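# Sort stickered items into matching-color containers with four arms

## Task

Place every item inside the container whose color is the same as the color of the sticker on that item.

## Robot and tools

Setup: four identical i2rt Big YAM arms, named arm1, arm2, arm3 and arm4. Each has six revolute joints, a two-finger gripper and a wrist camera (arm1_cam_wrist to arm4_cam_wrist). Four fixed room cameras also watch the scene: cam_room_a1, cam_room_a2, cam_room_b1, cam_room_b2. The hand reaches roughly 1.0 m from the joint1 axis when fully extended.

Frames: every pose is in a single scene frame, in metres, with its origin on the floor and +z up. Quaternions are written w, x, y, z. Base (foot) poses: arm1 at (-0.644, +1.377, +0.914), quat (+0.682, +0.007, +0.004, +0.731); arm2 at (-0.655, -0.555, +0.928), quat (+0.747, +0.002, +0.000, -0.665); arm3 at (+0.651, -1.332, +0.868), quat (+0.663, -0.004, -0.006, -0.748); arm4 at (+0.648, +0.477, +0.879), quat (+0.687, +0.001, +0.003, +0.727). Each foot looks along its own +x. The reported hand point lies between the finger pads, about 1 cm short of the tips; the fingers extend along the hand's +z and separate along its y. Reported hand positions get less accurate at long reach.

move: one action for any subset of arms. Keys are arm1 to arm4 plus cameras. An arm not included receives no new command (but may still be pushing toward an earlier target). Each arm entry may contain:
- joints: an object of absolute targets keyed by joint name. joint1_rad -2.879 to 2.879 (base yaw, positive counter-clockwise seen from above, 0 = along the foot's facing); joint2_rad 0 to 3.141 (shoulder); joint3_rad 0 to 3.019 (elbow, 0 folded); joint4_rad -1.692 to 1.57 (hand pitch, positive tips fingers up); joint5_rad -1.57 to 1.57 (hand yaw, positive to the arm's right); joint6_rad -2.094 to 2.094 (roll, positive clockwise viewed from behind). gripper_m 0 to 0.093 is the fingertip gap in metres. Radians for joints.
- target: one list of seven numbers [x, y, z, qw, qx, qy, qz], an absolute hand pose in the scene frame (metres), reached along a straight line starting from the current hand_target. When target is present, joints may hold only gripper_m.
- speed: top speed of that straight path in m/s, 0.002 to 0.5, default 0.25; rotation is capped at double that figure in rad/s. Only allowed together with target.
All motions in one call start at once. Hand paths in one call finish together, paced by the slowest; a path runs 0.5 to 10 s and an action at most 15 s. Each step the commanded pose is clipped to within 100 mm and 20 degrees of the measured hand, then solved by damped IK (position favoured). Expect errors of a centimetre or more, lag, overshoot of speed near full stretch, and wide swings between postures when using joints. Paths ignore obstacles and other arms. cameras: list of camera names, or "all"; omitted means all, [] means none. Unknown keys make a call invalid; out-of-range values get it refused, and a refusal (or a stop during a call) cancels your later move, wait and finished_scene calls in that reply.

wait: seconds from 0 to 10, plus optional cameras; nothing new is commanded. zoom_image: camera name and region [x0, y0, x1, y1] in pixels from the top-left, at most 504 by 504, only for a camera included in the latest images. read_manual: returns licence text only. finished_scene: scene = the current scene number; irreversible, and the goal must remain satisfied after the robots let go.

Reading results: per arm you get joint_positions, hand, hand_target (pose at the held joint targets), joint_status and hand_status, Joint velocities (rad/s, gripper m/s; "within noise" means essentially still) and joint torques (N m, positive toward increasing angle, offsets and noise included; entries 3 and 4 wrap at ±28). A "move:" line lists commanded arms as done or their worst status. Status words: off_target (stopped short, may still push), time_out (the arm keeps a nearby target and keeps pushing; on_its_own lists joints still heading there, "held at" being the target), not_followed (a safety check withheld the command; messages "joint command not followed" or "pose unreachable"). Arms marked "as last shown" were not commanded and read "not commanded". A call with no action shows the full state and scene number. The pictures line gives the image order; images may lag the state slightly.

Gripper: touching a hard object, gripper_m may read up to 0.005 m below its width (or up to 0.002 above). Full force is reached about 0.005 m below the contact reading; soft or round items need deeper. Closed on nothing it reads 0.000 to 0.003. Open well above the reading to release.

Avoid: any firm contact between two arms, including one gripper clamping another's fingers, and fingers, housings or wrist cameras colliding (the clearance check may miss these). Do not knock items off the work area or to the floor, drop them, release them while moving, slam or push hard. Arms keep pushing after contact, which heats motors; MOTOR HOT warns near 85 °C, and at 100 °C the arm goes limp (OVER-TEMPERATURE FAULT) for 30 to 60 s, after which joints read limit_stop_at_motor_heat until retargeted. To relieve a stuck push, command the joint to its reported position. Loose items may occasionally get nudged by outside disturbances. The simulation keeps running while you think.

Each tool is called after "Request:" as name(argument=value, ...) on one line, values as JSON.

## Session

Request:
move(arm1={"joints": {"joint1_rad": 1.6, "joint2_rad": 1.2, "joint3_rad": 1.3, "joint4_rad": -1.0, "joint5_rad": 0, "joint6_rad": 0}}, arm2={"joints": {"joint1_rad": -1.4, "joint2_rad": 1.2, "joint3_rad": 1.3, "joint4_rad": -1.0, "joint5_rad": 0, "joint6_rad": 0}}, arm3={"joints": {"joint1_rad": 1.6, "joint2_rad": 1.2, "joint3_rad": 1.3, "joint4_rad": -1.0, "joint5_rad": 0, "joint6_rad": 0}}, arm4={"joints": {"joint1_rad": -1.5, "joint2_rad": 1.2, "joint3_rad": 1.3, "joint4_rad": -1.0, "joint5_rad": 0, "joint6_rad": 0}})

Scene clock: 1.87 s.
Joint torques (N m): arm1=[-1.61 -7.59 13.33 1.78 0.12 -0.04] | arm2=[1.03 -11.81 13.04 2.26 -0.05 0.2] | arm3=[1.44 -9.47 11.92 1.21 0.12 -0.11] | arm4=[0.73 -11.4 11.6 1.31 0.05 -0.09]
Motor temperatures (°C): arm1=[20 23 28 23 21 21 21] | arm2=[23 24 27 22 22 20 23] | arm3=[24 23 24 23 24 23 23] | arm4=[22 22 25 22 24 21 24]
Heat: arm1: hottest joint3_rad 28 °C; arm2: hottest joint3_rad 27 °C; arm3: hottest joint1_rad 24 °C; arm4: hottest joint3_rad 25 °C.
move: arm1 done; arm2 done; arm3 done; arm4 done
Joint velocities: within noise
arm1.joint_positions: joint1_rad=+1.602 joint2_rad=+1.214 joint3_rad=+1.282 joint4_rad=-1.013 joint5_rad=-0.002 joint6_rad=+0.007 gripper_m=+0.09399
arm1.joint_status: all done
arm1.hand: x=-1.1144 y=+1.3288 z=+1.2570 quat_wxyz=(+0.016, +0.948, +0.045, -0.315) (m; scene frame)
arm1.hand_target: x=-1.1167 y=+1.3296 z=+1.2748 quat_wxyz=(+0.015, +0.941, +0.047, -0.336) (m; scene frame)
arm1.hand_status: not commanded
arm2.joint_positions: joint1_rad=-1.403 joint2_rad=+1.210 joint3_rad=+1.282 joint4_rad=-1.007 joint5_rad=+0.001 joint6_rad=-0.014 gripper_m=+0.09398
arm2.joint_status: all done
arm2.hand: x=-1.1152 y=-0.6903 z=+1.2656 quat_wxyz=(-0.040, -0.940, -0.142, +0.309) (m; scene frame)
arm2.hand_target: x=-1.1169 y=-0.6924 z=+1.2805 quat_wxyz=(-0.046, -0.935, -0.136, +0.325) (m; scene frame)
arm2.hand_status: not commanded
arm3.joint_positions: joint1_rad=+1.596 joint2_rad=+1.193 joint3_rad=+1.272 joint4_rad=-1.001 joint5_rad=-0.002 joint6_rad=+0.006 gripper_m=+0.09398
arm3.joint_status: all done
arm3.hand: x=+1.1230 y=-1.3725 z=+1.2106 quat_wxyz=(-0.320, -0.046, -0.946, +0.020) (m; scene frame)
arm3.hand_target: x=+1.1293 y=-1.3712 z=+1.2224 quat_wxyz=(-0.330, -0.041, -0.943, +0.022) (m; scene frame)
arm3.hand_status: not commanded
arm4.joint_positions: joint1_rad=-1.505 joint2_rad=+1.212 joint3_rad=+1.265 joint4_rad=-1.011 joint5_rad=+0.001 joint6_rad=+0.014 gripper_m=+0.09398
arm4.joint_status: all done
arm4.hand: x=+1.1211 y=+0.5360 z=+1.2049 quat_wxyz=(-0.299, +0.052, -0.953, -0.019) (m; scene frame)
arm4.hand_target: x=+1.1265 y=+0.5391 z=+1.2301 quat_wxyz=(-0.326, +0.061, -0.943, -0.019) (m; scene frame)
arm4.hand_status: not commanded
pictures: arm1_cam_wrist, arm2_cam_wrist, arm3_cam_wrist, arm4_cam_wrist, cam_room_a1, cam_room_a2, cam_room_b1, cam_room_b2
Images, in order (width x height): arm1_cam_wrist 672x504, arm2_cam_wrist 672x504, arm3_cam_wrist 672x504, arm4_cam_wrist 672x504, cam_room_a1 672x504, cam_room_a2 672x504, cam_room_b1 672x504, cam_room_b2 672x504.

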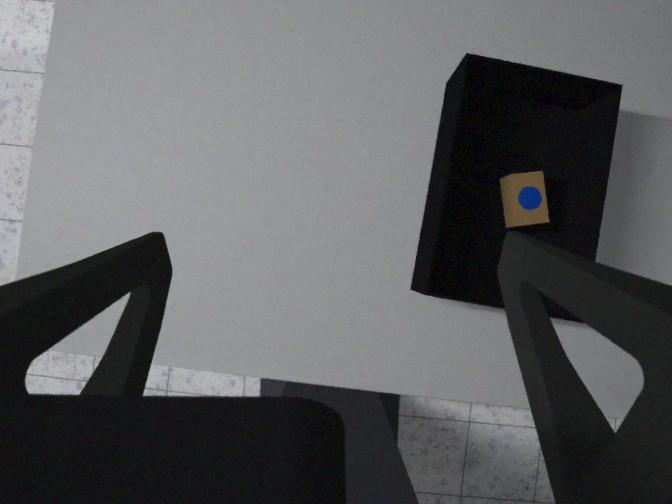

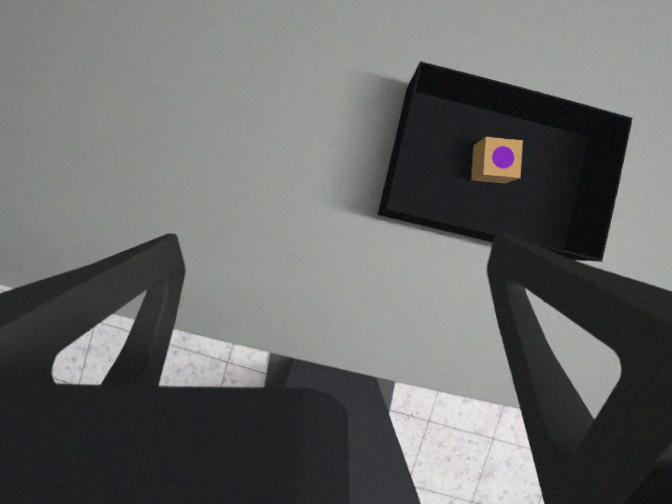

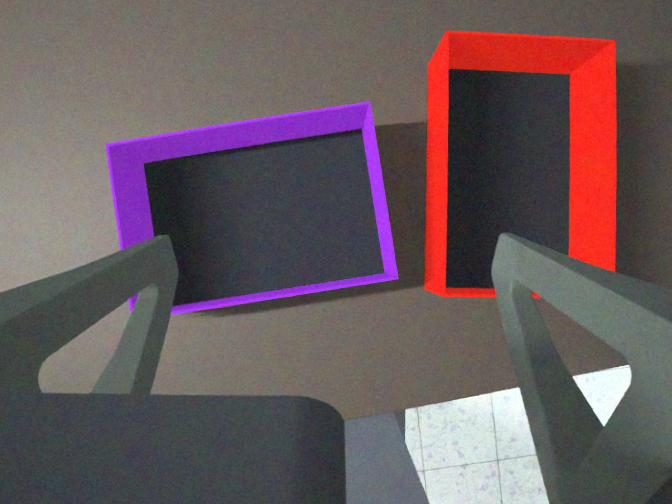

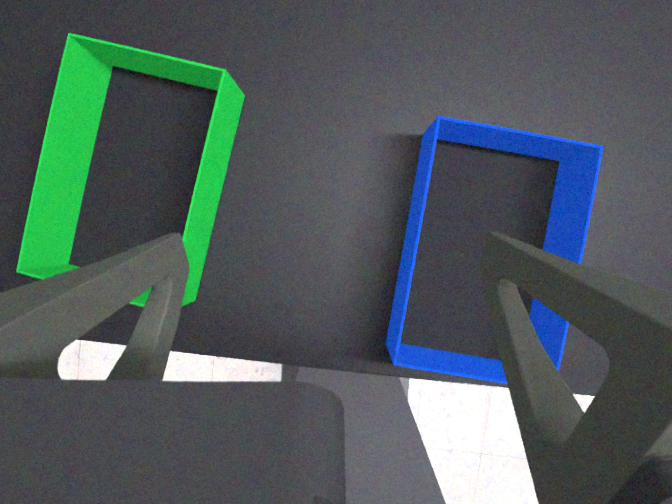

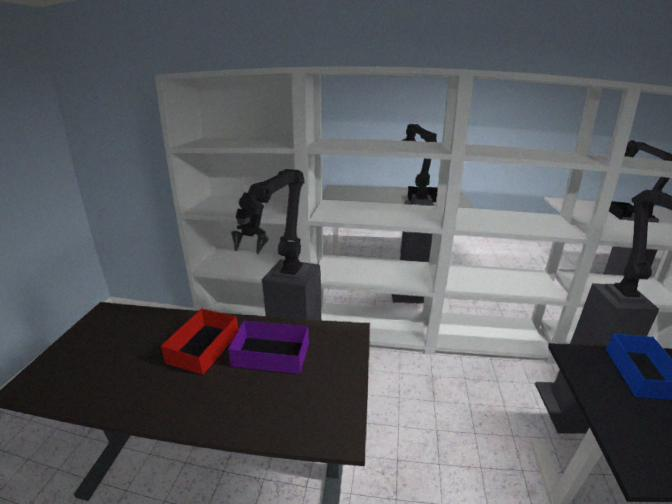

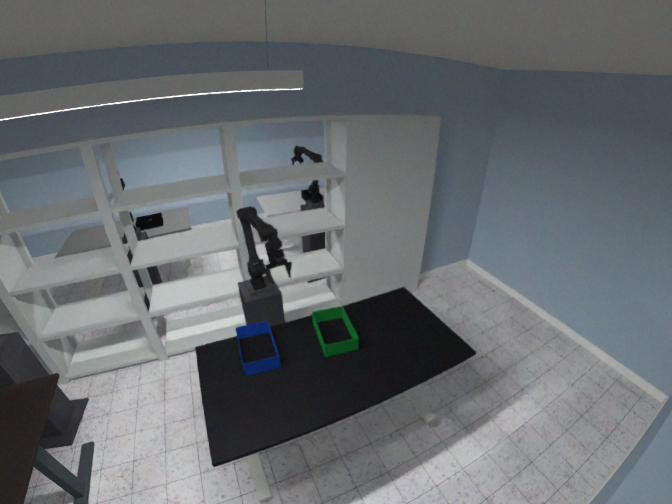

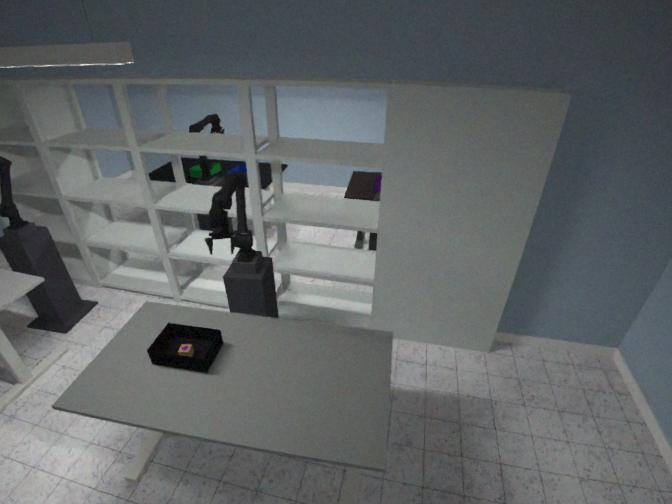

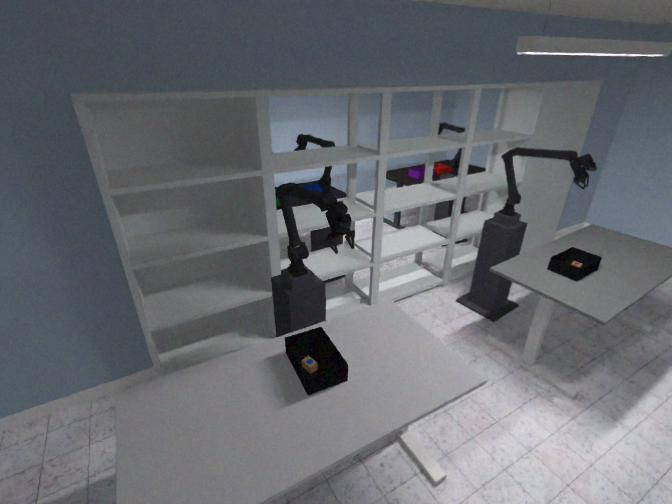

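Request:
move(arm1={"target": [-1.139, 1.6057, 0.90, -0.0338, -0.9576, -0.1261, 0.2566], "speed": 0.4}, arm2={"target": [-1.2522, -0.4722, 0.90, -0.0266, -0.9608, -0.0993, 0.2574], "speed": 0.4}, arm3={"joints": {"joint1_rad": -1.99, "joint2_rad": 0.6, "joint3_rad": 0.8, "joint4_rad": -1.07}}, arm4={"joints": {"joint1_rad": 0.909, "joint2_rad": 0.6, "joint3_rad": 0.8, "joint4_rad": -1.07}}, cameras=["arm1_cam_wrist", "arm2_cam_wrist"])

Scene clock: 26.63 s.
Joint torques (N m): arm1=[-1.67 -13.98 11.22 1.57 -0.34 -0.11] | arm2=[1.08 -19.31 11.29 2.22 -0.38 -0.09] | arm3=[0.67 -1.14 9.01 1.13 -0.06 -0.1] | arm4=[0.91 -1.2 9.2 0.84 0.12 -0.09]
Motor temperatures (°C): arm1=[20 24 32 23 21 21 21] | arm2=[23 25 30 22 22 20 23] | arm3=[24 23 26 23 24 23 23] | arm4=[22 22 29 22 24 21 24]
Heat: arm1: hottest joint3_rad 32 °C; arm2: hottest joint3_rad 30 °C; arm3: hottest joint3_rad 26 °C; arm4: hottest joint3_rad 29 °C.
move: arm1 off_target; arm2 off_target; arm3 done; arm4 done
Joint velocities: within noise
arm1.joint_positions: joint1_rad=+0.954 joint2_rad=+1.872 joint3_rad=+1.003 joint4_rad=-0.409 joint5_rad=-0.361 joint6_rad=-0.728 gripper_m=+0.09399
arm1.joint_status: not commanded
arm1.hand: x=-1.1140 y=+1.5935 z=+0.8775 quat_wxyz=(+0.055, +0.965, +0.114, -0.229) (m; scene frame)
arm1.hand_target: x=-1.1378 y=+1.6050 z=+0.9009 quat_wxyz=(+0.034, +0.958, +0.126, -0.257) (m; scene frame)
arm1.hand_status: off_target (0.036 m and 4.4 deg from the pose sent, 0.452 m and 11.7 deg at the start)
arm2.joint_positions: joint1_rad=-1.887 joint2_rad=+1.936 joint3_rad=+1.096 joint4_rad=-0.300 joint5_rad=-0.195 joint6_rad=-0.334 gripper_m=+0.09398
arm2.joint_status: not commanded
arm2.hand: x=-1.2267 y=-0.4734 z=+0.8824 quat_wxyz=(-0.034, -0.969, -0.087, +0.229) (m; scene frame)
arm2.hand_target: x=-1.2510 y=-0.4725 z=+0.9009 quat_wxyz=(-0.026, -0.961, -0.099, +0.257) (m; scene frame)
arm2.hand_status: off_target (0.031 m and 3.8 deg from the pose sent, 0.447 m and 8.1 deg at the start)
arm3.joint_positions: joint1_rad=-1.980 joint2_rad=+0.601 joint3_rad=+0.806 joint4_rad=-1.066 joint5_rad=+0.002 joint6_rad=+0.004 gripper_m=+0.09402
arm3.joint_status: all done
arm3.hand: x=+0.4075 y=-1.1844 z=+1.1570 quat_wxyz=(+0.085, -0.905, +0.250, +0.333) (m; scene frame)
arm3.hand_target: x=+0.4103 y=-1.1830 z=+1.1534 quat_wxyz=(+0.086, -0.906, +0.253, +0.328) (m; scene frame)
arm3.hand_status: not commanded
arm4.joint_positions: joint1_rad=+0.907 joint2_rad=+0.603 joint3_rad=+0.799 joint4_rad=-1.062 joint5_rad=-0.002 joint6_rad=+0.012 gripper_m=+0.09401
arm4.joint_status: all done
arm4.hand: x=+0.4174 y=+0.6395 z=+1.1677 quat_wxyz=(-0.098, +0.894, -0.287, -0.332) (m; scene frame)
arm4.hand_target: x=+0.4187 y=+0.6383 z=+1.1681 quat_wxyz=(-0.100, +0.896, -0.281, -0.329) (m; scene frame)
arm4.hand_status: not commanded
pictures: arm1_cam_wrist, arm2_cam_wrist
Images, in order (width x height): arm1_cam_wrist 672x504, arm2_cam_wrist 672x504.

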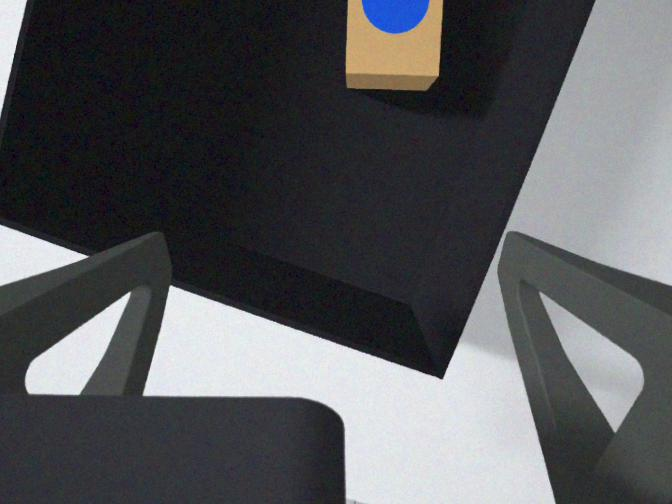

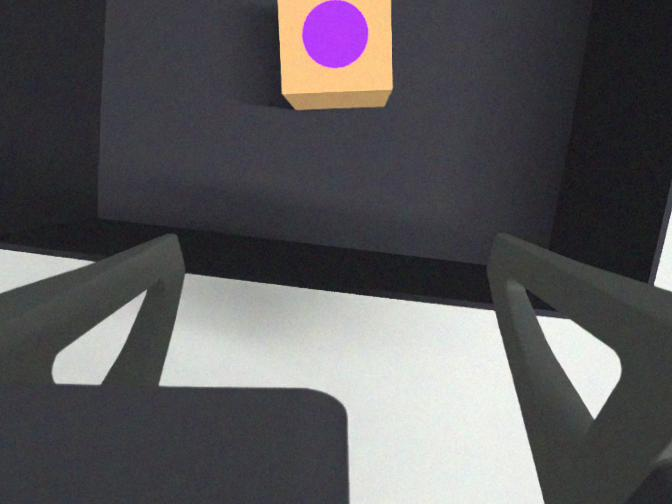

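Request:
move(arm1={"target": [-1.243, 1.606, 0.765, -0.0282, -0.9602, -0.1052, 0.2573], "speed": 0.2}, arm2={"target": [-1.345, -0.490, 0.764, -0.0282, -0.9602, -0.1052, 0.2573], "speed": 0.2}, cameras=["arm1_cam_wrist", "arm2_cam_wrist"])

Scene clock: 40.57 s.
Joint torques (N m): arm1=[-1.79 -16.67 9.73 1.42 -0.15 0.11] | arm2=[1.26 -20.95 10.88 2.24 -0.02 0.21] | arm3=[0.56 -1.14 9.02 1.1 -0.07 -0.1] | arm4=[1.26 -1.08 9.22 0.87 0.15 -0.06]
Motor temperatures (°C): arm1=[20 24 33 23 22 21 21] | arm2=[23 25 32 22 22 20 23] | arm3=[24 23 26 23 24 23 23] | arm4=[22 22 31 22 24 21 24]
Heat: arm1: hottest joint3_rad 33 °C; arm2: hottest joint3_rad 32 °C; arm3: hottest joint3_rad 26 °C; arm4: hottest joint3_rad 31 °C.
move: arm1 off_target; arm2 off_target
Joint velocities: within noise
arm1.joint_positions: joint1_rad=+1.055 joint2_rad=+2.283 joint3_rad=+1.293 joint4_rad=-0.216 joint5_rad=-0.311 joint6_rad=-0.607 gripper_m=+0.09399
arm1.joint_status: not commanded
arm1.hand: x=-1.2233 y=+1.5967 z=+0.7548 quat_wxyz=(+0.040, +0.964, +0.106, -0.239) (m; scene frame)
arm1.hand_target: x=-1.2423 y=+1.6057 z=+0.7657 quat_wxyz=(+0.028, +0.960, +0.105, -0.257) (m; scene frame)
arm1.hand_status: off_target (0.024 m and 2.5 deg from the pose sent, 0.172 m and 4.7 deg at the start)
arm2.joint_positions: joint1_rad=-1.831 joint2_rad=+2.332 joint3_rad=+1.416 joint4_rad=-0.188 joint5_rad=-0.182 joint6_rad=-0.324 gripper_m=+0.09398
arm2.joint_status: not commanded
arm2.hand: x=-1.3260 y=-0.4889 z=+0.7644 quat_wxyz=(-0.031, -0.963, -0.109, +0.243) (m; scene frame)
arm2.hand_target: x=-1.3441 y=-0.4902 z=+0.7645 quat_wxyz=(-0.028, -0.960, -0.105, +0.257) (m; scene frame)
arm2.hand_status: off_target (0.019 m and 1.8 deg from the pose sent, 0.168 m and 4.1 deg at the start)
arm3, arm4: as last shown
pictures: arm1_cam_wrist, arm2_cam_wrist
Images, in order (width x height): arm1_cam_wrist 672x504, arm2_cam_wrist 672x504.

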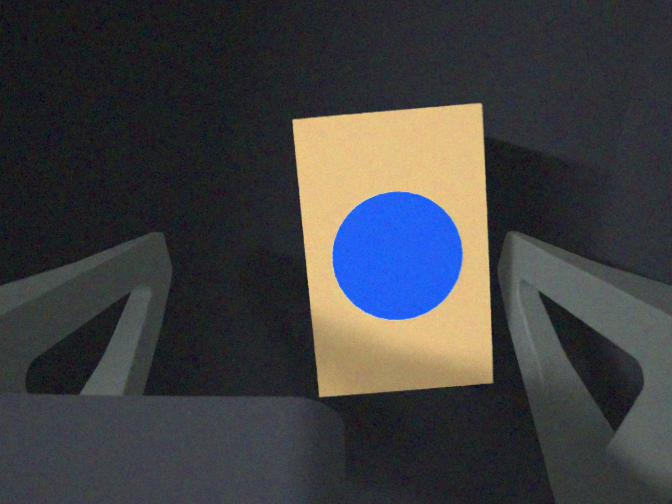

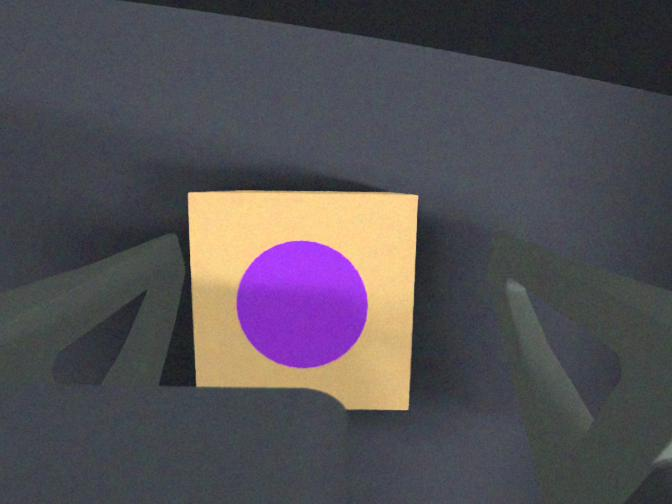

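Request:
move(arm1={"joints": {"gripper_m": 0.033}}, arm2={"joints": {"gripper_m": 0.043}}, cameras=["arm1_cam_wrist", "arm2_cam_wrist"])

Request:
move(arm1={"target": [-1.18, 1.58, 0.98, -0.0282, -0.9602, -0.1052, 0.2573], "speed": 0.3}, arm2={"target": [-1.27, -0.492, 0.98, -0.0282, -0.9602, -0.1052, 0.2573], "speed": 0.3}, cameras=["arm1_cam_wrist", "arm2_cam_wrist"])

Scene clock: 48.90 s.
Joint torques (N m): arm1=[-1.32 -17.26 9.58 1.54 -0.21 0.13] | arm2=[1.26 -21.07 10.89 2.21 -0.13 0.2] | arm3=[0.5 -1.2 9.05 1.07 -0.07 -0.09] | arm4=[1.32 -1.38 9.24 0.9 0.1 -0.08]
Motor temperatures (°C): arm1=[20 25 33 23 22 21 21] | arm2=[23 25 33 22 22 20 23] | arm3=[24 23 27 23 24 23 23] | arm4=[22 22 32 22 24 21 24]
Heat: arm1: hottest joint3_rad 33 °C; arm2: hottest joint3_rad 33 °C; arm3: hottest joint3_rad 27 °C; arm4: hottest joint3_rad 32 °C.
move: arm1 off_target; arm2 off_target
Joint velocities: within noise
arm1.joint_positions: joint1_rad=+1.055 joint2_rad=+2.283 joint3_rad=+1.293 joint4_rad=-0.216 joint5_rad=-0.310 joint6_rad=-0.606 gripper_m=+0.04379
arm1.joint_status: gripper_m off_target (ended at +0.04382, target +0.03300)
arm1.hand: x=-1.2233 y=+1.5969 z=+0.7547 quat_wxyz=(+0.039, +0.965, +0.106, -0.239) (m; scene frame)
arm1.hand_target: x=-1.2423 y=+1.6057 z=+0.7657 quat_wxyz=(+0.028, +0.960, +0.105, -0.257) (m; scene frame)
arm1.hand_status: not commanded
arm2.joint_positions: joint1_rad=-1.831 joint2_rad=+2.332 joint3_rad=+1.416 joint4_rad=-0.188 joint5_rad=-0.180 joint6_rad=-0.323 gripper_m=+0.05293
arm2.joint_status: gripper_m off_target (ended at +0.05296, target +0.04300)
arm2.hand: x=-1.3260 y=-0.4885 z=+0.7643 quat_wxyz=(-0.030, -0.964, -0.108, +0.243) (m; scene frame)
arm2.hand_target: x=-1.3440 y=-0.4901 z=+0.7645 quat_wxyz=(-0.028, -0.960, -0.105, +0.257) (m; scene frame)
arm2.hand_status: not commanded
arm3, arm4: as last shown
pictures: arm1_cam_wrist, arm2_cam_wrist
Images, in order (width x height): arm1_cam_wrist 672x504, arm2_cam_wrist 672x504.

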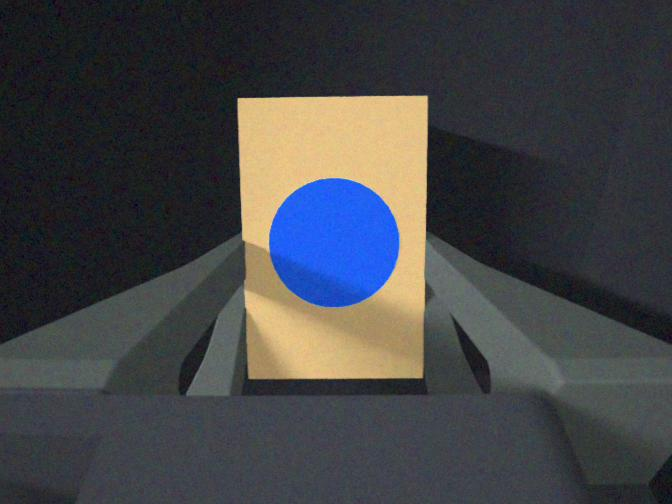

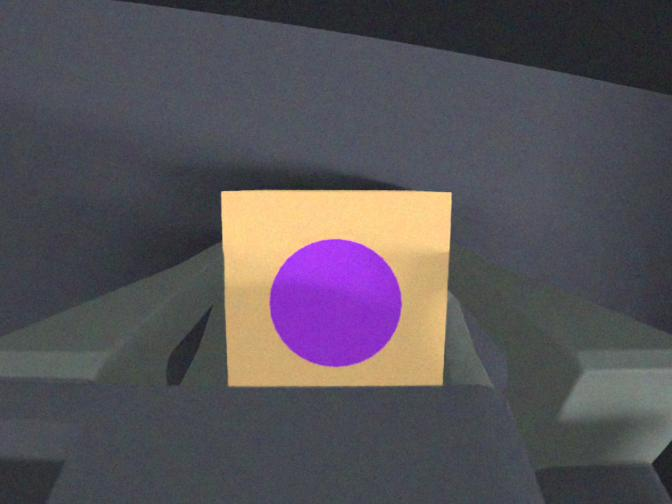

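Scene clock: 50.47 s.
Joint torques (N m): arm1=[-1.61 -13.63 9.55 0.79 -0.27 0.03] | arm2=[-0.03 -18.55 8.99 1.26 -0.36 0.06] | arm3=[0.44 -1.2 9.01 1.11 -0.06 -0.1] | arm4=[1.08 -1.32 9.32 0.87 0.15 -0.08]
Motor temperatures (°C): arm1=[20 25 33 23 22 21 21] | arm2=[23 25 33 22 22 20 23] | arm3=[24 23 27 23 24 23 23] | arm4=[22 22 32 22 24 21 24]
Heat: arm1: hottest joint3_rad 33 °C; arm2: hottest joint3_rad 33 °C; arm3: hottest joint3_rad 27 °C; arm4: hottest joint3_rad 32 °C.
move: arm1 done; arm2 off_target
Joint velocities: within noise
arm1.joint_positions: joint1_rad=+1.055 joint2_rad=+1.763 joint3_rad=+1.166 joint4_rad=-0.557 joint5_rad=-0.310 joint6_rad=-0.606 gripper_m=+0.04379
arm1.joint_status: not commanded
arm1.hand: x=-1.1819 y=+1.5782 z=+0.9804 quat_wxyz=(+0.026, +0.959, +0.109, -0.260) (m; scene frame)
arm1.hand_target: x=-1.1800 y=+1.5800 z=+0.9800 quat_wxyz=(+0.028, +0.960, +0.105, -0.257) (m; scene frame)
arm1.hand_status: done (0.003 m and 0.6 deg from the pose sent, 0.230 m and 2.5 deg at the start)
arm2.joint_positions: joint1_rad=-1.831 joint2_rad=+1.821 joint3_rad=+1.249 joint4_rad=-0.474 joint5_rad=-0.182 joint6_rad=-0.323 gripper_m=+0.05293
arm2.joint_status: not commanded
arm2.hand: x=-1.2774 y=-0.4965 z=+0.9904 quat_wxyz=(-0.024, -0.956, -0.110, +0.270) (m; scene frame)
arm2.hand_target: x=-1.2700 y=-0.4921 z=+0.9801 quat_wxyz=(-0.028, -0.960, -0.105, +0.257) (m; scene frame)
arm2.hand_status: off_target (0.014 m and 1.7 deg from the pose sent, 0.223 m and 1.8 deg at the start)
arm3, arm4: as last shown
pictures: arm1_cam_wrist, arm2_cam_wrist
Images, in order (width x height): arm1_cam_wrist 672x504, arm2_cam_wrist 672x504.

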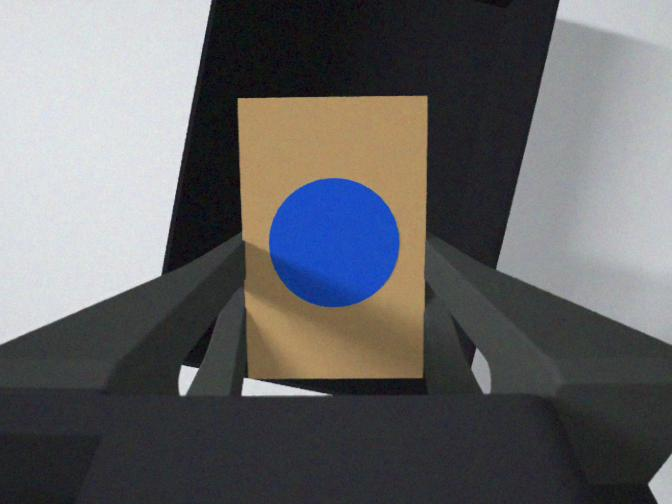

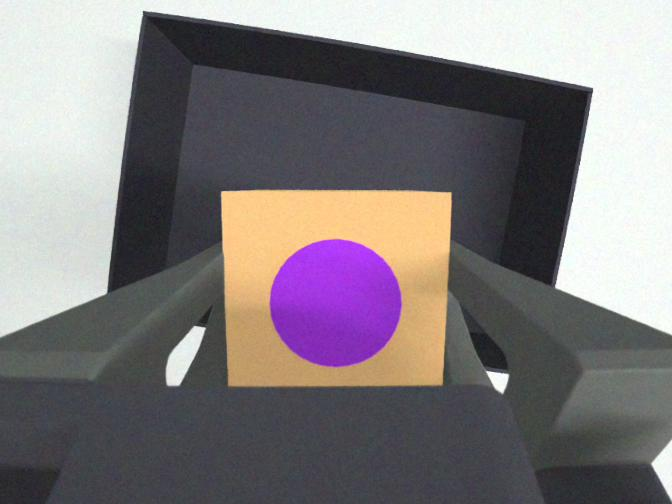

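Request:
move(arm1={"joints": {"joint1_rad": -2.25, "joint2_rad": 0.6, "joint3_rad": 0.8, "joint4_rad": -1.07, "joint5_rad": 0, "joint6_rad": 0}}, arm2={"joints": {"joint1_rad": 0.935, "joint2_rad": 0.6, "joint3_rad": 0.8, "joint4_rad": -1.07, "joint5_rad": 0, "joint6_rad": 0}}, cameras=[])

Request:
move(arm1={"joints": {"joint2_rad": 1.25, "joint3_rad": 1.09, "joint4_rad": -0.92}}, arm2={"joints": {"joint2_rad": 1.25, "joint3_rad": 1.09, "joint4_rad": -0.92}}, cameras=[])

Request:
move(arm1={"target": [0.015, 0.910, 1.105, 0.2468, 0.2904, 0.9212, -0.0778], "speed": 0.3}, arm2={"target": [0.0104, -0.936, 1.10, 0.25, 0.25, 0.933, -0.067], "speed": 0.3}, cameras=["arm1_cam_wrist", "arm2_cam_wrist"])

Scene clock: 61.43 s.
Joint torques (N m): arm1=[-2.26 0.73 11.84 1.07 -0.05 0.08] | arm2=[0.97 -2.02 10.65 1.57 0.14 0.21] | arm3=[0.62 -1.08 9.06 1.1 -0.06 -0.09] | arm4=[0.56 -0.91 9.21 0.8 0.11 -0.07]
Motor temperatures (°C): arm1=[20 25 33 23 22 21 22] | arm2=[23 26 32 22 22 20 23] | arm3=[24 23 27 23 24 23 23] | arm4=[22 22 33 22 24 21 24]
Heat: arm1: hottest joint3_rad 33 °C; arm2: hottest joint3_rad 32 °C; arm3: hottest joint3_rad 27 °C; arm4: hottest joint3_rad 33 °C.
move: arm1 done; arm2 done
Joint velocities: within noise
arm1.joint_positions: joint1_rad=-2.245 joint2_rad=+0.605 joint3_rad=+0.797 joint4_rad=-1.061 joint5_rad=+0.002 joint6_rad=-0.007 gripper_m=+0.04379
arm1.joint_status: all done
arm1.hand: x=-0.4072 y=+1.2152 z=+1.1970 quat_wxyz=(-0.320, -0.276, -0.900, +0.105) (m; scene frame)
arm1.hand_target: x=-0.4097 y=+1.2154 z=+1.1984 quat_wxyz=(-0.320, -0.282, -0.898, +0.104) (m; scene frame)
arm1.hand_status: not commanded
arm2.joint_positions: joint1_rad=+0.932 joint2_rad=+0.602 joint3_rad=+0.811 joint4_rad=-1.058 joint5_rad=-0.003 joint6_rad=-0.015 gripper_m=+0.05296
arm2.joint_status: all done
arm2.hand: x=-0.4091 y=-0.6980 z=+1.2235 quat_wxyz=(-0.341, -0.235, -0.906, +0.090) (m; scene frame)
arm2.hand_target: x=-0.4122 y=-0.6957 z=+1.2165 quat_wxyz=(-0.332, -0.242, -0.908, +0.086) (m; scene frame)
arm2.hand_status: not commanded
arm3, arm4: as last shown
pictures: none
No camera images: "cameras" was empty.

Scene clock: 62.80 s.
Joint torques (N m): arm1=[-2.73 -9.23 13.65 1.44 -0.04 0.1] | arm2=[1.03 -11.87 13.7 1.95 0.14 0.21] | arm3=[0.56 -1.2 9.03 1.1 -0.07 -0.11] | arm4=[1.08 -1.67 9.4 0.79 0.15 -0.07]
Motor temperatures (°C): arm1=[20 25 33 23 22 21 22] | arm2=[23 26 32 22 22 20 23] | arm3=[24 23 27 23 24 23 23] | arm4=[22 22 33 22 24 21 24]
Heat: arm1: hottest joint3_rad 33 °C; arm2: hottest joint3_rad 32 °C; arm3: hottest joint3_rad 27 °C; arm4: hottest joint3_rad 33 °C.
move: arm1 done; arm2 done
Joint velocities: within noise
arm1.joint_positions: joint1_rad=-2.245 joint2_rad=+1.268 joint3_rad=+1.059 joint4_rad=-0.928 joint5_rad=+0.002 joint6_rad=-0.007 gripper_m=+0.04378
arm1.joint_status: all done
arm1.hand: x=-0.2701 y=+1.1197 z=+1.1174 quat_wxyz=(-0.197, -0.288, -0.935, +0.067) (m; scene frame)
arm1.hand_target: x=-0.2636 y=+1.1127 z=+1.1409 quat_wxyz=(-0.224, -0.291, -0.927, +0.074) (m; scene frame)
arm1.hand_status: not commanded
arm2.joint_positions: joint1_rad=+0.932 joint2_rad=+1.259 joint3_rad=+1.060 joint4_rad=-0.928 joint5_rad=-0.003 joint6_rad=-0.015 gripper_m=+0.05296
arm2.joint_status: all done
arm2.hand: x=-0.2651 y=-0.7805 z=+1.1423 quat_wxyz=(-0.213, -0.245, -0.944, +0.055) (m; scene frame)
arm2.hand_target: x=-0.2563 y=-0.7844 z=+1.1618 quat_wxyz=(-0.235, -0.249, -0.937, +0.061) (m; scene frame)
arm2.hand_status: not commanded
arm3, arm4: as last shown
pictures: none
No camera images: "cameras" was empty.

Scene clock: 64.97 s.
Joint torques (N m): arm1=[-2.43 -21.36 17.61 0.77 -0.04 0.04] | arm2=[1.26 -22.89 16.87 1.16 0.14 0.22] | arm3=[0.5 -1.03 9.03 1.13 -0.06 -0.09] | arm4=[0.67 -1.14 9.25 0.83 0.13 -0.07]
Motor temperatures (°C): arm1=[20 25 34 23 21 21 22] | arm2=[23 26 33 22 22 20 23] | arm3=[24 23 27 23 24 23 23] | arm4=[22 22 33 22 24 21 24]
Heat: arm1: hottest joint3_rad 34 °C; arm2: hottest joint3_rad 33 °C; arm3: hottest joint3_rad 27 °C; arm4: hottest joint3_rad 33 °C.
move: arm1 off_target; arm2 off_target
Joint velocities: within noise
arm1.joint_positions: joint1_rad=-2.249 joint2_rad=+2.182 joint3_rad=+2.142 joint4_rad=-1.051 joint5_rad=-0.009 joint6_rad=-0.007 gripper_m=+0.04378
arm1.joint_status: not commanded
arm1.hand: x=+0.0073 y=+0.9255 z=+1.0711 quat_wxyz=(-0.220, -0.287, -0.930, +0.069) (m; scene frame)
arm1.hand_target: x=+0.0132 y=+0.9113 z=+1.1050 quat_wxyz=(-0.247, -0.290, -0.921, +0.078) (m; scene frame)
arm1.hand_status: off_target (0.038 m and 3.4 deg from the pose sent, 0.354 m and 6.0 deg at the start)
arm2.joint_positions: joint1_rad=+0.932 joint2_rad=+2.054 joint3_rad=+1.882 joint4_rad=-0.912 joint5_rad=+0.003 joint6_rad=-0.011 gripper_m=+0.05296
arm2.joint_status: not commanded
arm2.hand: x=-0.0065 y=-0.9302 z=+1.0798 quat_wxyz=(-0.233, -0.246, -0.939, +0.063) (m; scene frame)
arm2.hand_target: x=+0.0090 y=-0.9352 z=+1.1000 quat_wxyz=(-0.251, -0.250, -0.933, +0.067) (m; scene frame)
arm2.hand_status: off_target (0.027 m and 2.2 deg from the pose sent, 0.319 m and 4.7 deg at the start)
arm3, arm4: as last shown
pictures: arm1_cam_wrist, arm2_cam_wrist
Images, in order (width x height): arm1_cam_wrist 672x504, arm2_cam_wrist 672x504.

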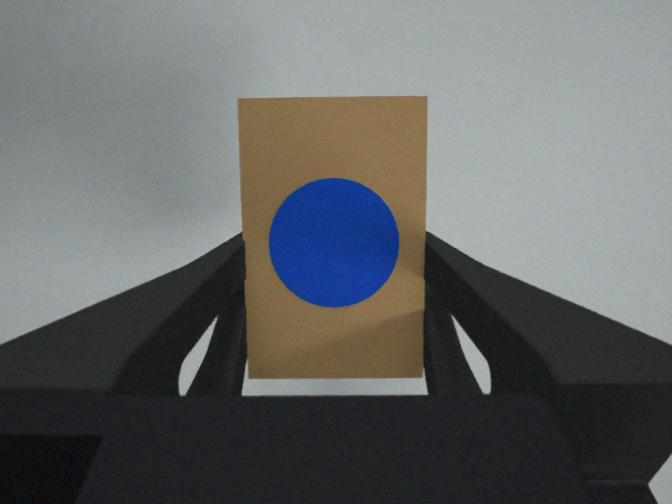

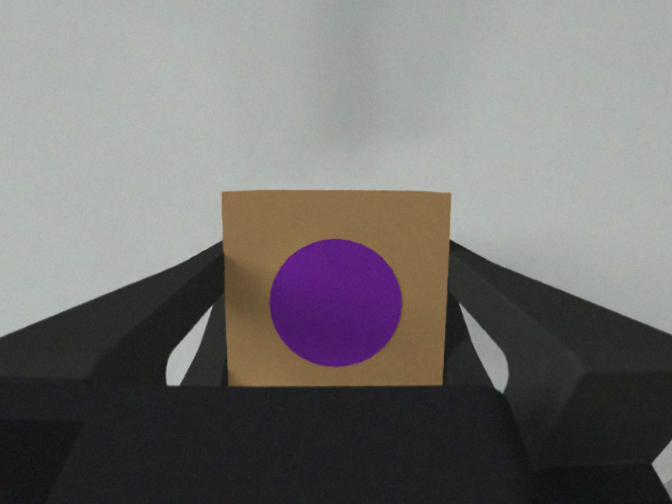

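Request:
move(arm1={"target": [0.015, 0.910, 1.038, 0.2468, 0.2904, 0.9212, -0.0778], "speed": 0.08}, arm2={"target": [0.0104, -0.936, 1.01, 0.25, 0.25, 0.933, -0.067], "speed": 0.1}, cameras=[])

Scene clock: 69.73 s.
Joint torques (N m): arm1=[-2.78 -20.25 11.67 1.99 -0.09 0.1] | arm2=[1.26 -21.83 10.3 2.5 0.17 0.18] | arm3=[0.56 -1.08 9.02 1.11 -0.07 -0.1] | arm4=[0.85 -0.79 9.18 0.77 0.13 -0.06]
Motor temperatures (°C): arm1=[20 25 35 23 21 21 22] | arm2=[23 26 34 22 22 20 24] | arm3=[24 23 27 23 24 23 23] | arm4=[22 22 33 22 24 21 24]
Heat: arm1: hottest joint3_rad 35 °C; arm2: hottest joint3_rad 34 °C; arm3: hottest joint3_rad 27 °C; arm4: hottest joint3_rad 33 °C.
move: arm1 done; arm2 off_target
Joint velocities: within noise
arm1.joint_positions: joint1_rad=-2.249 joint2_rad=+2.195 joint3_rad=+2.072 joint4_rad=-0.925 joint5_rad=-0.009 joint6_rad=-0.007 gripper_m=+0.04378
arm1.joint_status: not commanded
arm1.hand: x=+0.0150 y=+0.9199 z=+1.0407 quat_wxyz=(-0.240, -0.285, -0.925, +0.075) (m; scene frame)
arm1.hand_target: x=+0.0147 y=+0.9102 z=+1.0381 quat_wxyz=(-0.247, -0.290, -0.921, +0.078) (m; scene frame)
arm1.hand_status: done (0.010 m and 1.1 deg from the pose sent, 0.037 m and 3.3 deg at the start)
arm2.joint_positions: joint1_rad=+0.932 joint2_rad=+2.098 joint3_rad=+1.819 joint4_rad=-0.744 joint5_rad=+0.003 joint6_rad=-0.009 gripper_m=+0.05296
arm2.joint_status: not commanded
arm2.hand: x=+0.0083 y=-0.9386 z=+1.0363 quat_wxyz=(-0.261, -0.245, -0.931, +0.070) (m; scene frame)
arm2.hand_target: x=+0.0096 y=-0.9356 z=+1.0104 quat_wxyz=(-0.250, -0.250, -0.933, +0.067) (m; scene frame)
arm2.hand_status: off_target (0.027 m and 1.4 deg from the pose sent, 0.072 m and 2.2 deg at the start)
arm3, arm4: as last shown
pictures: none
No camera images: "cameras" was empty.

Request:
move(arm1={"target": [0.015, 0.910, 1.016, 0.2468, 0.2904, 0.9212, -0.0778], "speed": 0.08}, arm2={"joints": {"gripper_m": 0.09}}, cameras=["arm2_cam_wrist"])

Scene clock: 73.00 s.
Joint torques (N m): arm1=[-3.14 -20.13 11.3 1.74 -0.03 0.08] | arm2=[1.2 -21.77 10.3 2.55 0.15 0.19] | arm3=[0.44 -1.14 9.06 1.11 -0.06 -0.1] | arm4=[0.97 -1.03 9.26 0.83 0.12 -0.09]
Motor temperatures (°C): arm1=[20 26 35 23 21 21 22] | arm2=[23 26 34 22 22 20 24] | arm3=[24 23 27 23 24 23 23] | arm4=[22 22 33 22 24 21 24]
Heat: arm1: hottest joint3_rad 35 °C; arm2: hottest joint3_rad 34 °C; arm3: hottest joint3_rad 27 °C; arm4: hottest joint3_rad 33 °C.
move: arm1 off_target; arm2 done
Joint velocities: within noise
arm1.joint_positions: joint1_rad=-2.249 joint2_rad=+2.200 joint3_rad=+2.038 joint4_rad=-0.874 joint5_rad=-0.009 joint6_rad=-0.007 gripper_m=+0.04378
arm1.joint_status: not commanded
arm1.hand: x=+0.0162 y=+0.9186 z=+1.0266 quat_wxyz=(-0.246, -0.285, -0.923, +0.077) (m; scene frame)
arm1.hand_target: x=+0.0147 y=+0.9101 z=+1.0162 quat_wxyz=(-0.247, -0.290, -0.921, +0.078) (m; scene frame)
arm1.hand_status: off_target (0.014 m and 0.7 deg from the pose sent, 0.027 m and 1.1 deg at the start)
arm2.joint_positions: joint1_rad=+0.932 joint2_rad=+2.098 joint3_rad=+1.819 joint4_rad=-0.744 joint5_rad=+0.003 joint6_rad=-0.008 gripper_m=+0.08993
arm2.joint_status: all done
arm2.hand: x=+0.0083 y=-0.9387 z=+1.0363 quat_wxyz=(-0.261, -0.246, -0.931, +0.071) (m; scene frame)
arm2.hand_target: x=+0.0096 y=-0.9356 z=+1.0104 quat_wxyz=(-0.250, -0.250, -0.933, +0.067) (m; scene frame)
arm2.hand_status: not commanded
arm3.joint_positions: joint1_rad=-1.980 joint2_rad=+0.601 joint3_rad=+0.806 joint4_rad=-1.066 joint5_rad=+0.002 joint6_rad=+0.004 gripper_m=+0.09402
arm3.joint_status: not commanded
arm3.hand: x=+0.4075 y=-1.1844 z=+1.1570 quat_wxyz=(+0.085, -0.905, +0.250, +0.333) (m; scene frame)
arm3.hand_target: x=+0.4103 y=-1.1830 z=+1.1534 quat_wxyz=(+0.086, -0.906, +0.253, +0.328) (m; scene frame)
arm3.hand_status: not commanded
arm4.joint_positions: joint1_rad=+0.907 joint2_rad=+0.603 joint3_rad=+0.799 joint4_rad=-1.062 joint5_rad=-0.002 joint6_rad=+0.012 gripper_m=+0.09401
arm4.joint_status: not commanded
arm4.hand: x=+0.4174 y=+0.6395 z=+1.1677 quat_wxyz=(-0.098, +0.894, -0.287, -0.332) (m; scene frame)
arm4.hand_target: x=+0.4187 y=+0.6383 z=+1.1681 quat_wxyz=(-0.100, +0.896, -0.281, -0.329) (m; scene frame)
arm4.hand_status: not commanded
pictures: arm2_cam_wrist
Images, in order (width x height): arm2_cam_wrist 672x504.

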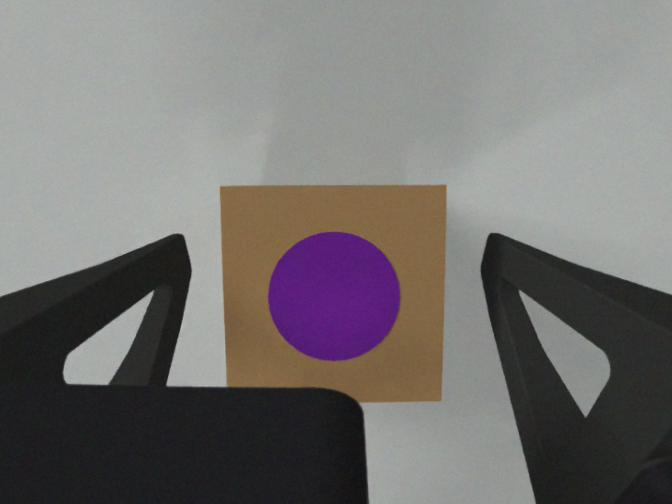

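Request:
move(arm1={"joints": {"gripper_m": 0.08}}, arm2={"target": [-0.05, -0.902, 1.10, 0.25, 0.25, 0.933, -0.067], "speed": 0.25}, cameras=["arm1_cam_wrist"])

Request:
move(arm1={"target": [-0.022, 0.938, 1.11, 0.2468, 0.2904, 0.9212, -0.0778], "speed": 0.25}, arm2={"target": [-0.29, -0.764, 1.12, 0.25, 0.25, 0.933, -0.067], "speed": 0.4}, arm3={"joints": {"joint2_rad": 1.22, "joint3_rad": 1.1, "joint4_rad": -0.9}}, arm4={"joints": {"joint2_rad": 1.2, "joint3_rad": 1.08, "joint4_rad": -0.96}}, cameras=["arm1_cam_wrist"])

Request:
move(arm1={"target": [-0.28, 1.118, 1.12, 0.2468, 0.2904, 0.9212, -0.0778], "speed": 0.4}, arm3={"target": [0.017, -0.966, 1.115, 0.0768, -0.922, 0.2436, 0.2907], "speed": 0.3}, cameras=["arm3_cam_wrist"])

Request:
move(arm4={"target": [0.040, 0.930, 1.10, 0.0763, -0.923, 0.2848, 0.2473], "speed": 0.3}, cameras=["arm3_cam_wrist", "arm4_cam_wrist"])

Scene clock: 92.60 s.
Joint torques (N m): arm1=[-3.25 -19.9 11.23 2.03 -0.02 0.07] | arm2=[1.26 -19.55 10.28 1.31 0.15 0.19] | arm3=[0.5 -1.08 9.01 1.1 -0.07 -0.1] | arm4=[1.14 -1.03 9.22 0.76 0.16 -0.08]
Motor temperatures (°C): arm1=[20 27 34 23 21 21 22] | arm2=[23 27 34 22 22 20 23] | arm3=[24 23 27 23 24 23 23] | arm4=[22 22 34 22 24 21 24]
Heat: arm1: hottest joint3_rad 34 °C; arm2: hottest joint3_rad 34 °C; arm3: hottest joint3_rad 27 °C; arm4: hottest joint3_rad 34 °C.
move: arm1 done; arm2 off_target
Joint velocities: within noise
arm1.joint_positions: joint1_rad=-2.249 joint2_rad=+2.200 joint3_rad=+2.038 joint4_rad=-0.874 joint5_rad=-0.009 joint6_rad=-0.007 gripper_m=+0.07996
arm1.joint_status: all done
arm1.hand: x=+0.0163 y=+0.9186 z=+1.0266 quat_wxyz=(-0.246, -0.285, -0.923, +0.077) (m; scene frame)
arm1.hand_target: x=+0.0147 y=+0.9102 z=+1.0162 quat_wxyz=(-0.247, -0.290, -0.921, +0.078) (m; scene frame)
arm1.hand_status: not commanded
arm2.joint_positions: joint1_rad=+0.932 joint2_rad=+1.857 joint3_rad=+1.667 joint4_rad=-0.808 joint5_rad=+0.003 joint6_rad=-0.008 gripper_m=+0.08993
arm2.joint_status: not commanded
arm2.hand: x=-0.0474 y=-0.9070 z=+1.1239 quat_wxyz=(-0.273, -0.245, -0.928, +0.074) (m; scene frame)
arm2.hand_target: x=-0.0505 y=-0.9018 z=+1.1004 quat_wxyz=(-0.250, -0.250, -0.933, +0.067) (m; scene frame)
arm2.hand_status: off_target (0.025 m and 2.8 deg from the pose sent, 0.094 m and 1.4 deg at the start)
arm3, arm4: as last shown
pictures: arm1_cam_wrist
Images, in order (width x height): arm1_cam_wrist 672x504.

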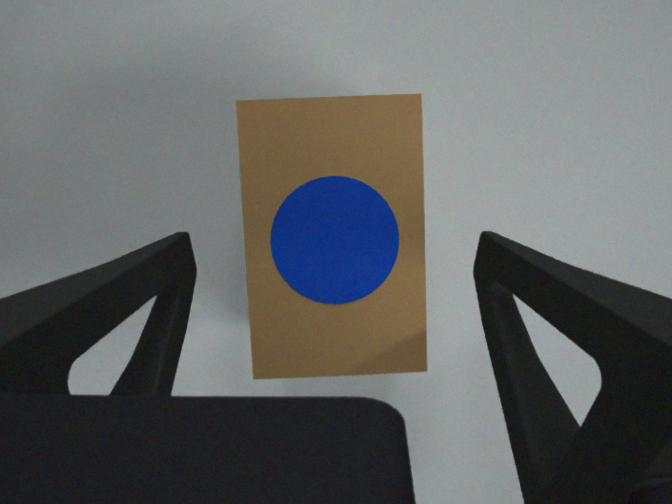

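Scene clock: 94.07 s.
Joint torques (N m): arm1=[-2.67 -19.49 11.77 0.85 0 0.06] | arm2=[1.49 -8.18 10.15 1.32 0.15 0.2] | arm3=[0.62 -11.52 11.67 1.07 -0.06 -0.09] | arm4=[0.91 -10.52 10.36 0.83 0.15 -0.09]
Motor temperatures (°C): arm1=[20 27 34 23 21 21 22] | arm2=[23 27 34 22 22 20 23] | arm3=[24 23 28 23 24 23 23] | arm4=[22 22 34 22 24 21 24]
Heat: arm1: hottest joint3_rad 34 °C; arm2: hottest joint3_rad 34 °C; arm3: hottest joint3_rad 28 °C; arm4: hottest joint3_rad 34 °C.
move: arm1 done; arm2 off_target; arm3 done; arm4 done
Joint velocities: within noise
arm1.joint_positions: joint1_rad=-2.249 joint2_rad=+2.032 joint3_rad=+1.974 joint4_rad=-0.966 joint5_rad=-0.009 joint6_rad=-0.007 gripper_m=+0.07996
arm1.joint_status: not commanded
arm1.hand: x=-0.0167 y=+0.9423 z=+1.1097 quat_wxyz=(-0.251, -0.284, -0.922, +0.079) (m; scene frame)
arm1.hand_target: x=-0.0220 y=+0.9380 z=+1.1101 quat_wxyz=(-0.247, -0.290, -0.921, +0.078) (m; scene frame)
arm1.hand_status: done (0.007 m and 0.8 deg from the pose sent, 0.094 m and 0.7 deg at the start)
arm2.joint_positions: joint1_rad=+0.932 joint2_rad=+1.135 joint3_rad=+0.900 joint4_rad=-0.773 joint5_rad=+0.005 joint6_rad=-0.006 gripper_m=+0.08993
arm2.joint_status: not commanded
arm2.hand: x=-0.2868 y=-0.7696 z=+1.1334 quat_wxyz=(-0.267, -0.247, -0.929, +0.073) (m; scene frame)
arm2.hand_target: x=-0.2901 y=-0.7641 z=+1.1203 quat_wxyz=(-0.250, -0.250, -0.933, +0.067) (m; scene frame)
arm2.hand_status: off_target (0.015 m and 2.2 deg from the pose sent, 0.282 m and 2.9 deg at the start)
arm3.joint_positions: joint1_rad=-1.980 joint2_rad=+1.230 joint3_rad=+1.071 joint4_rad=-0.902 joint5_rad=+0.002 joint6_rad=+0.004 gripper_m=+0.09402
arm3.joint_status: all done
arm3.hand: x=+0.2571 y=-1.0971 z=+1.0988 quat_wxyz=(+0.060, -0.934, +0.257, +0.241) (m; scene frame)
arm3.hand_target: x=+0.2534 y=-1.0894 z=+1.1180 quat_wxyz=(+0.066, -0.928, +0.258, +0.260) (m; scene frame)
arm3.hand_status: not commanded
arm4.joint_positions: joint1_rad=+0.907 joint2_rad=+1.210 joint3_rad=+1.057 joint4_rad=-0.965 joint5_rad=-0.002 joint6_rad=+0.012 gripper_m=+0.09401
arm4.joint_status: all done
arm4.hand: x=+0.2903 y=+0.7273 z=+1.1094 quat_wxyz=(-0.063, +0.928, -0.297, -0.216) (m; scene frame)
arm4.hand_target: x=+0.2850 y=+0.7306 z=+1.1253 quat_wxyz=(-0.070, +0.926, -0.290, -0.233) (m; scene frame)
arm4.hand_status: not commanded
pictures: arm1_cam_wrist
Images, in order (width x height): arm1_cam_wrist 672x504.

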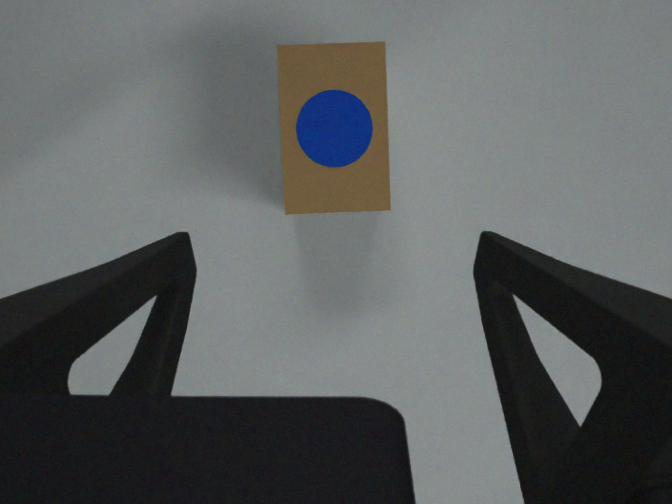

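Scene clock: 95.73 s.
Joint torques (N m): arm1=[-2.2 -6.3 11.78 1.03 -0.07 -0.02] | arm2=[1.49 -8.06 10.14 1.32 0.15 0.19] | arm3=[2.32 -22.18 14.13 0.77 0.11 -0.12] | arm4=[0.97 -10.81 10.47 1.05 0.11 -0.07]
Motor temperatures (°C): arm1=[20 27 34 23 21 21 22] | arm2=[23 27 34 22 22 20 23] | arm3=[24 23 28 23 24 23 23] | arm4=[22 22 34 22 24 21 24]
Heat: arm1: hottest joint3_rad 34 °C; arm2: hottest joint3_rad 34 °C; arm3: hottest joint3_rad 28 °C; arm4: hottest joint3_rad 34 °C.
move: arm1 done; arm3 off_target
Joint velocities: within noise
arm1.joint_positions: joint1_rad=-2.256 joint2_rad=+1.190 joint3_rad=+0.964 joint4_rad=-0.806 joint5_rad=-0.012 joint6_rad=-0.007 gripper_m=+0.07996
arm1.joint_status: not commanded
arm1.hand: x=-0.2784 y=+1.1223 z=+1.1182 quat_wxyz=(-0.247, -0.287, -0.922, +0.077) (m; scene frame)
arm1.hand_target: x=-0.2801 y=+1.1180 z=+1.1200 quat_wxyz=(-0.247, -0.290, -0.921, +0.078) (m; scene frame)
arm1.hand_status: done (0.005 m and 0.4 deg from the pose sent, 0.317 m and 0.8 deg at the start)
arm2, arm4: as last shown
arm3.joint_positions: joint1_rad=-1.979 joint2_rad=+1.883 joint3_rad=+1.788 joint4_rad=-0.903 joint5_rad=+0.007 joint6_rad=+0.002 gripper_m=+0.09402
arm3.joint_status: not commanded
arm3.hand: x=+0.0330 y=-0.9654 z=+1.0891 quat_wxyz=(+0.071, -0.926, +0.254, +0.270) (m; scene frame)
arm3.hand_target: x=+0.0183 y=-0.9668 z=+1.1151 quat_wxyz=(+0.077, -0.922, +0.244, +0.291) (m; scene frame)
arm3.hand_status: off_target (0.030 m and 2.8 deg from the pose sent, 0.274 m and 6.4 deg at the start)
pictures: arm3_cam_wrist
Images, in order (width x height): arm3_cam_wrist 672x504.

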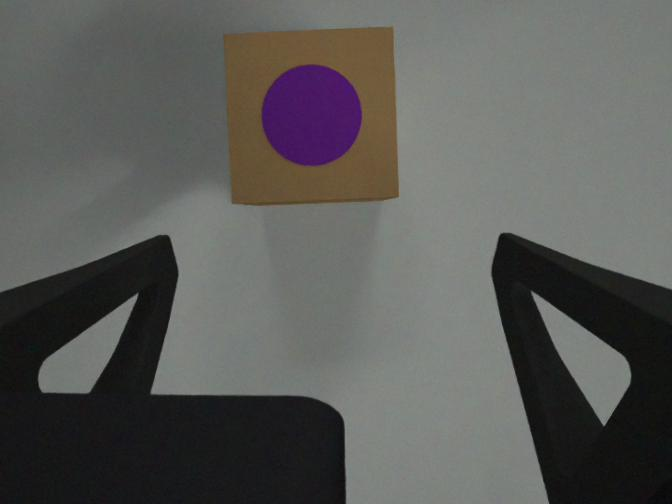

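Scene clock: 97.67 s.
Joint torques (N m): arm1=[-3.08 -6.36 11.78 1.21 -0.03 0.03] | arm2=[1.38 -8.06 10.19 1.33 0.15 0.19] | arm3=[2.32 -22.18 14.12 0.76 0.12 -0.12] | arm4=[0.26 -22.42 12.96 0.38 -0.05 -0.08]
Motor temperatures (°C): arm1=[20 27 34 23 21 21 22] | arm2=[23 27 34 22 22 20 23] | arm3=[24 24 28 23 24 23 23] | arm4=[22 22 35 22 24 21 24]
Heat: arm1: hottest joint3_rad 34 °C; arm2: hottest joint3_rad 34 °C; arm3: hottest joint3_rad 28 °C; arm4: hottest joint3_rad 35 °C.
move: arm4 off_target
Joint velocities: within noise
arm1, arm2, arm3: as last shown
arm4.joint_positions: joint1_rad=+0.880 joint2_rad=+2.022 joint3_rad=+1.968 joint4_rad=-1.022 joint5_rad=-0.013 joint6_rad=-0.026 gripper_m=+0.09401
arm4.joint_status: not commanded
arm4.hand: x=+0.0470 y=+0.9191 z=+1.0848 quat_wxyz=(-0.071, +0.925, -0.290, -0.235) (m; scene frame)
arm4.hand_target: x=+0.0409 y=+0.9295 z=+1.0999 quat_wxyz=(-0.077, +0.923, -0.285, -0.248) (m; scene frame)
arm4.hand_status: off_target (0.020 m and 1.6 deg from the pose sent, 0.322 m and 4.1 deg at the start)
pictures: arm3_cam_wrist, arm4_cam_wrist
Images, in order (width x height): arm3_cam_wrist 672x504, arm4_cam_wrist 672x504.

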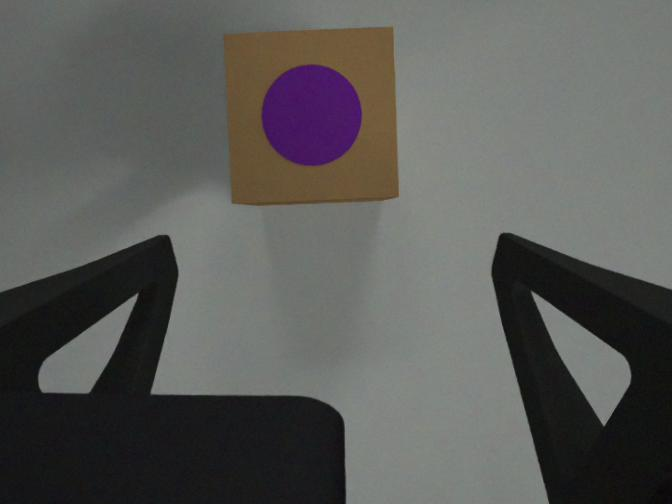

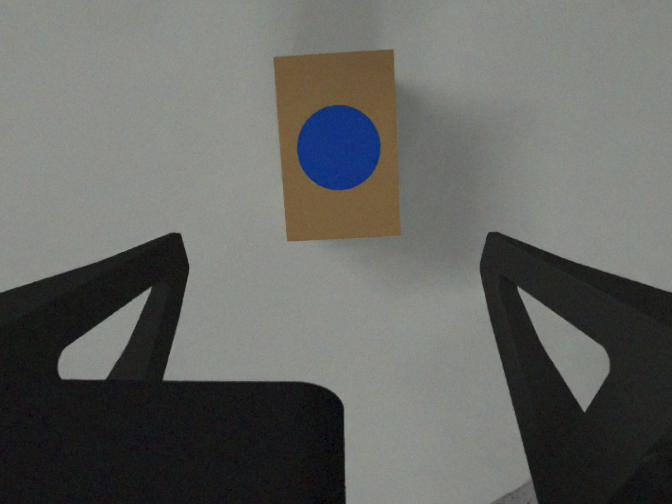

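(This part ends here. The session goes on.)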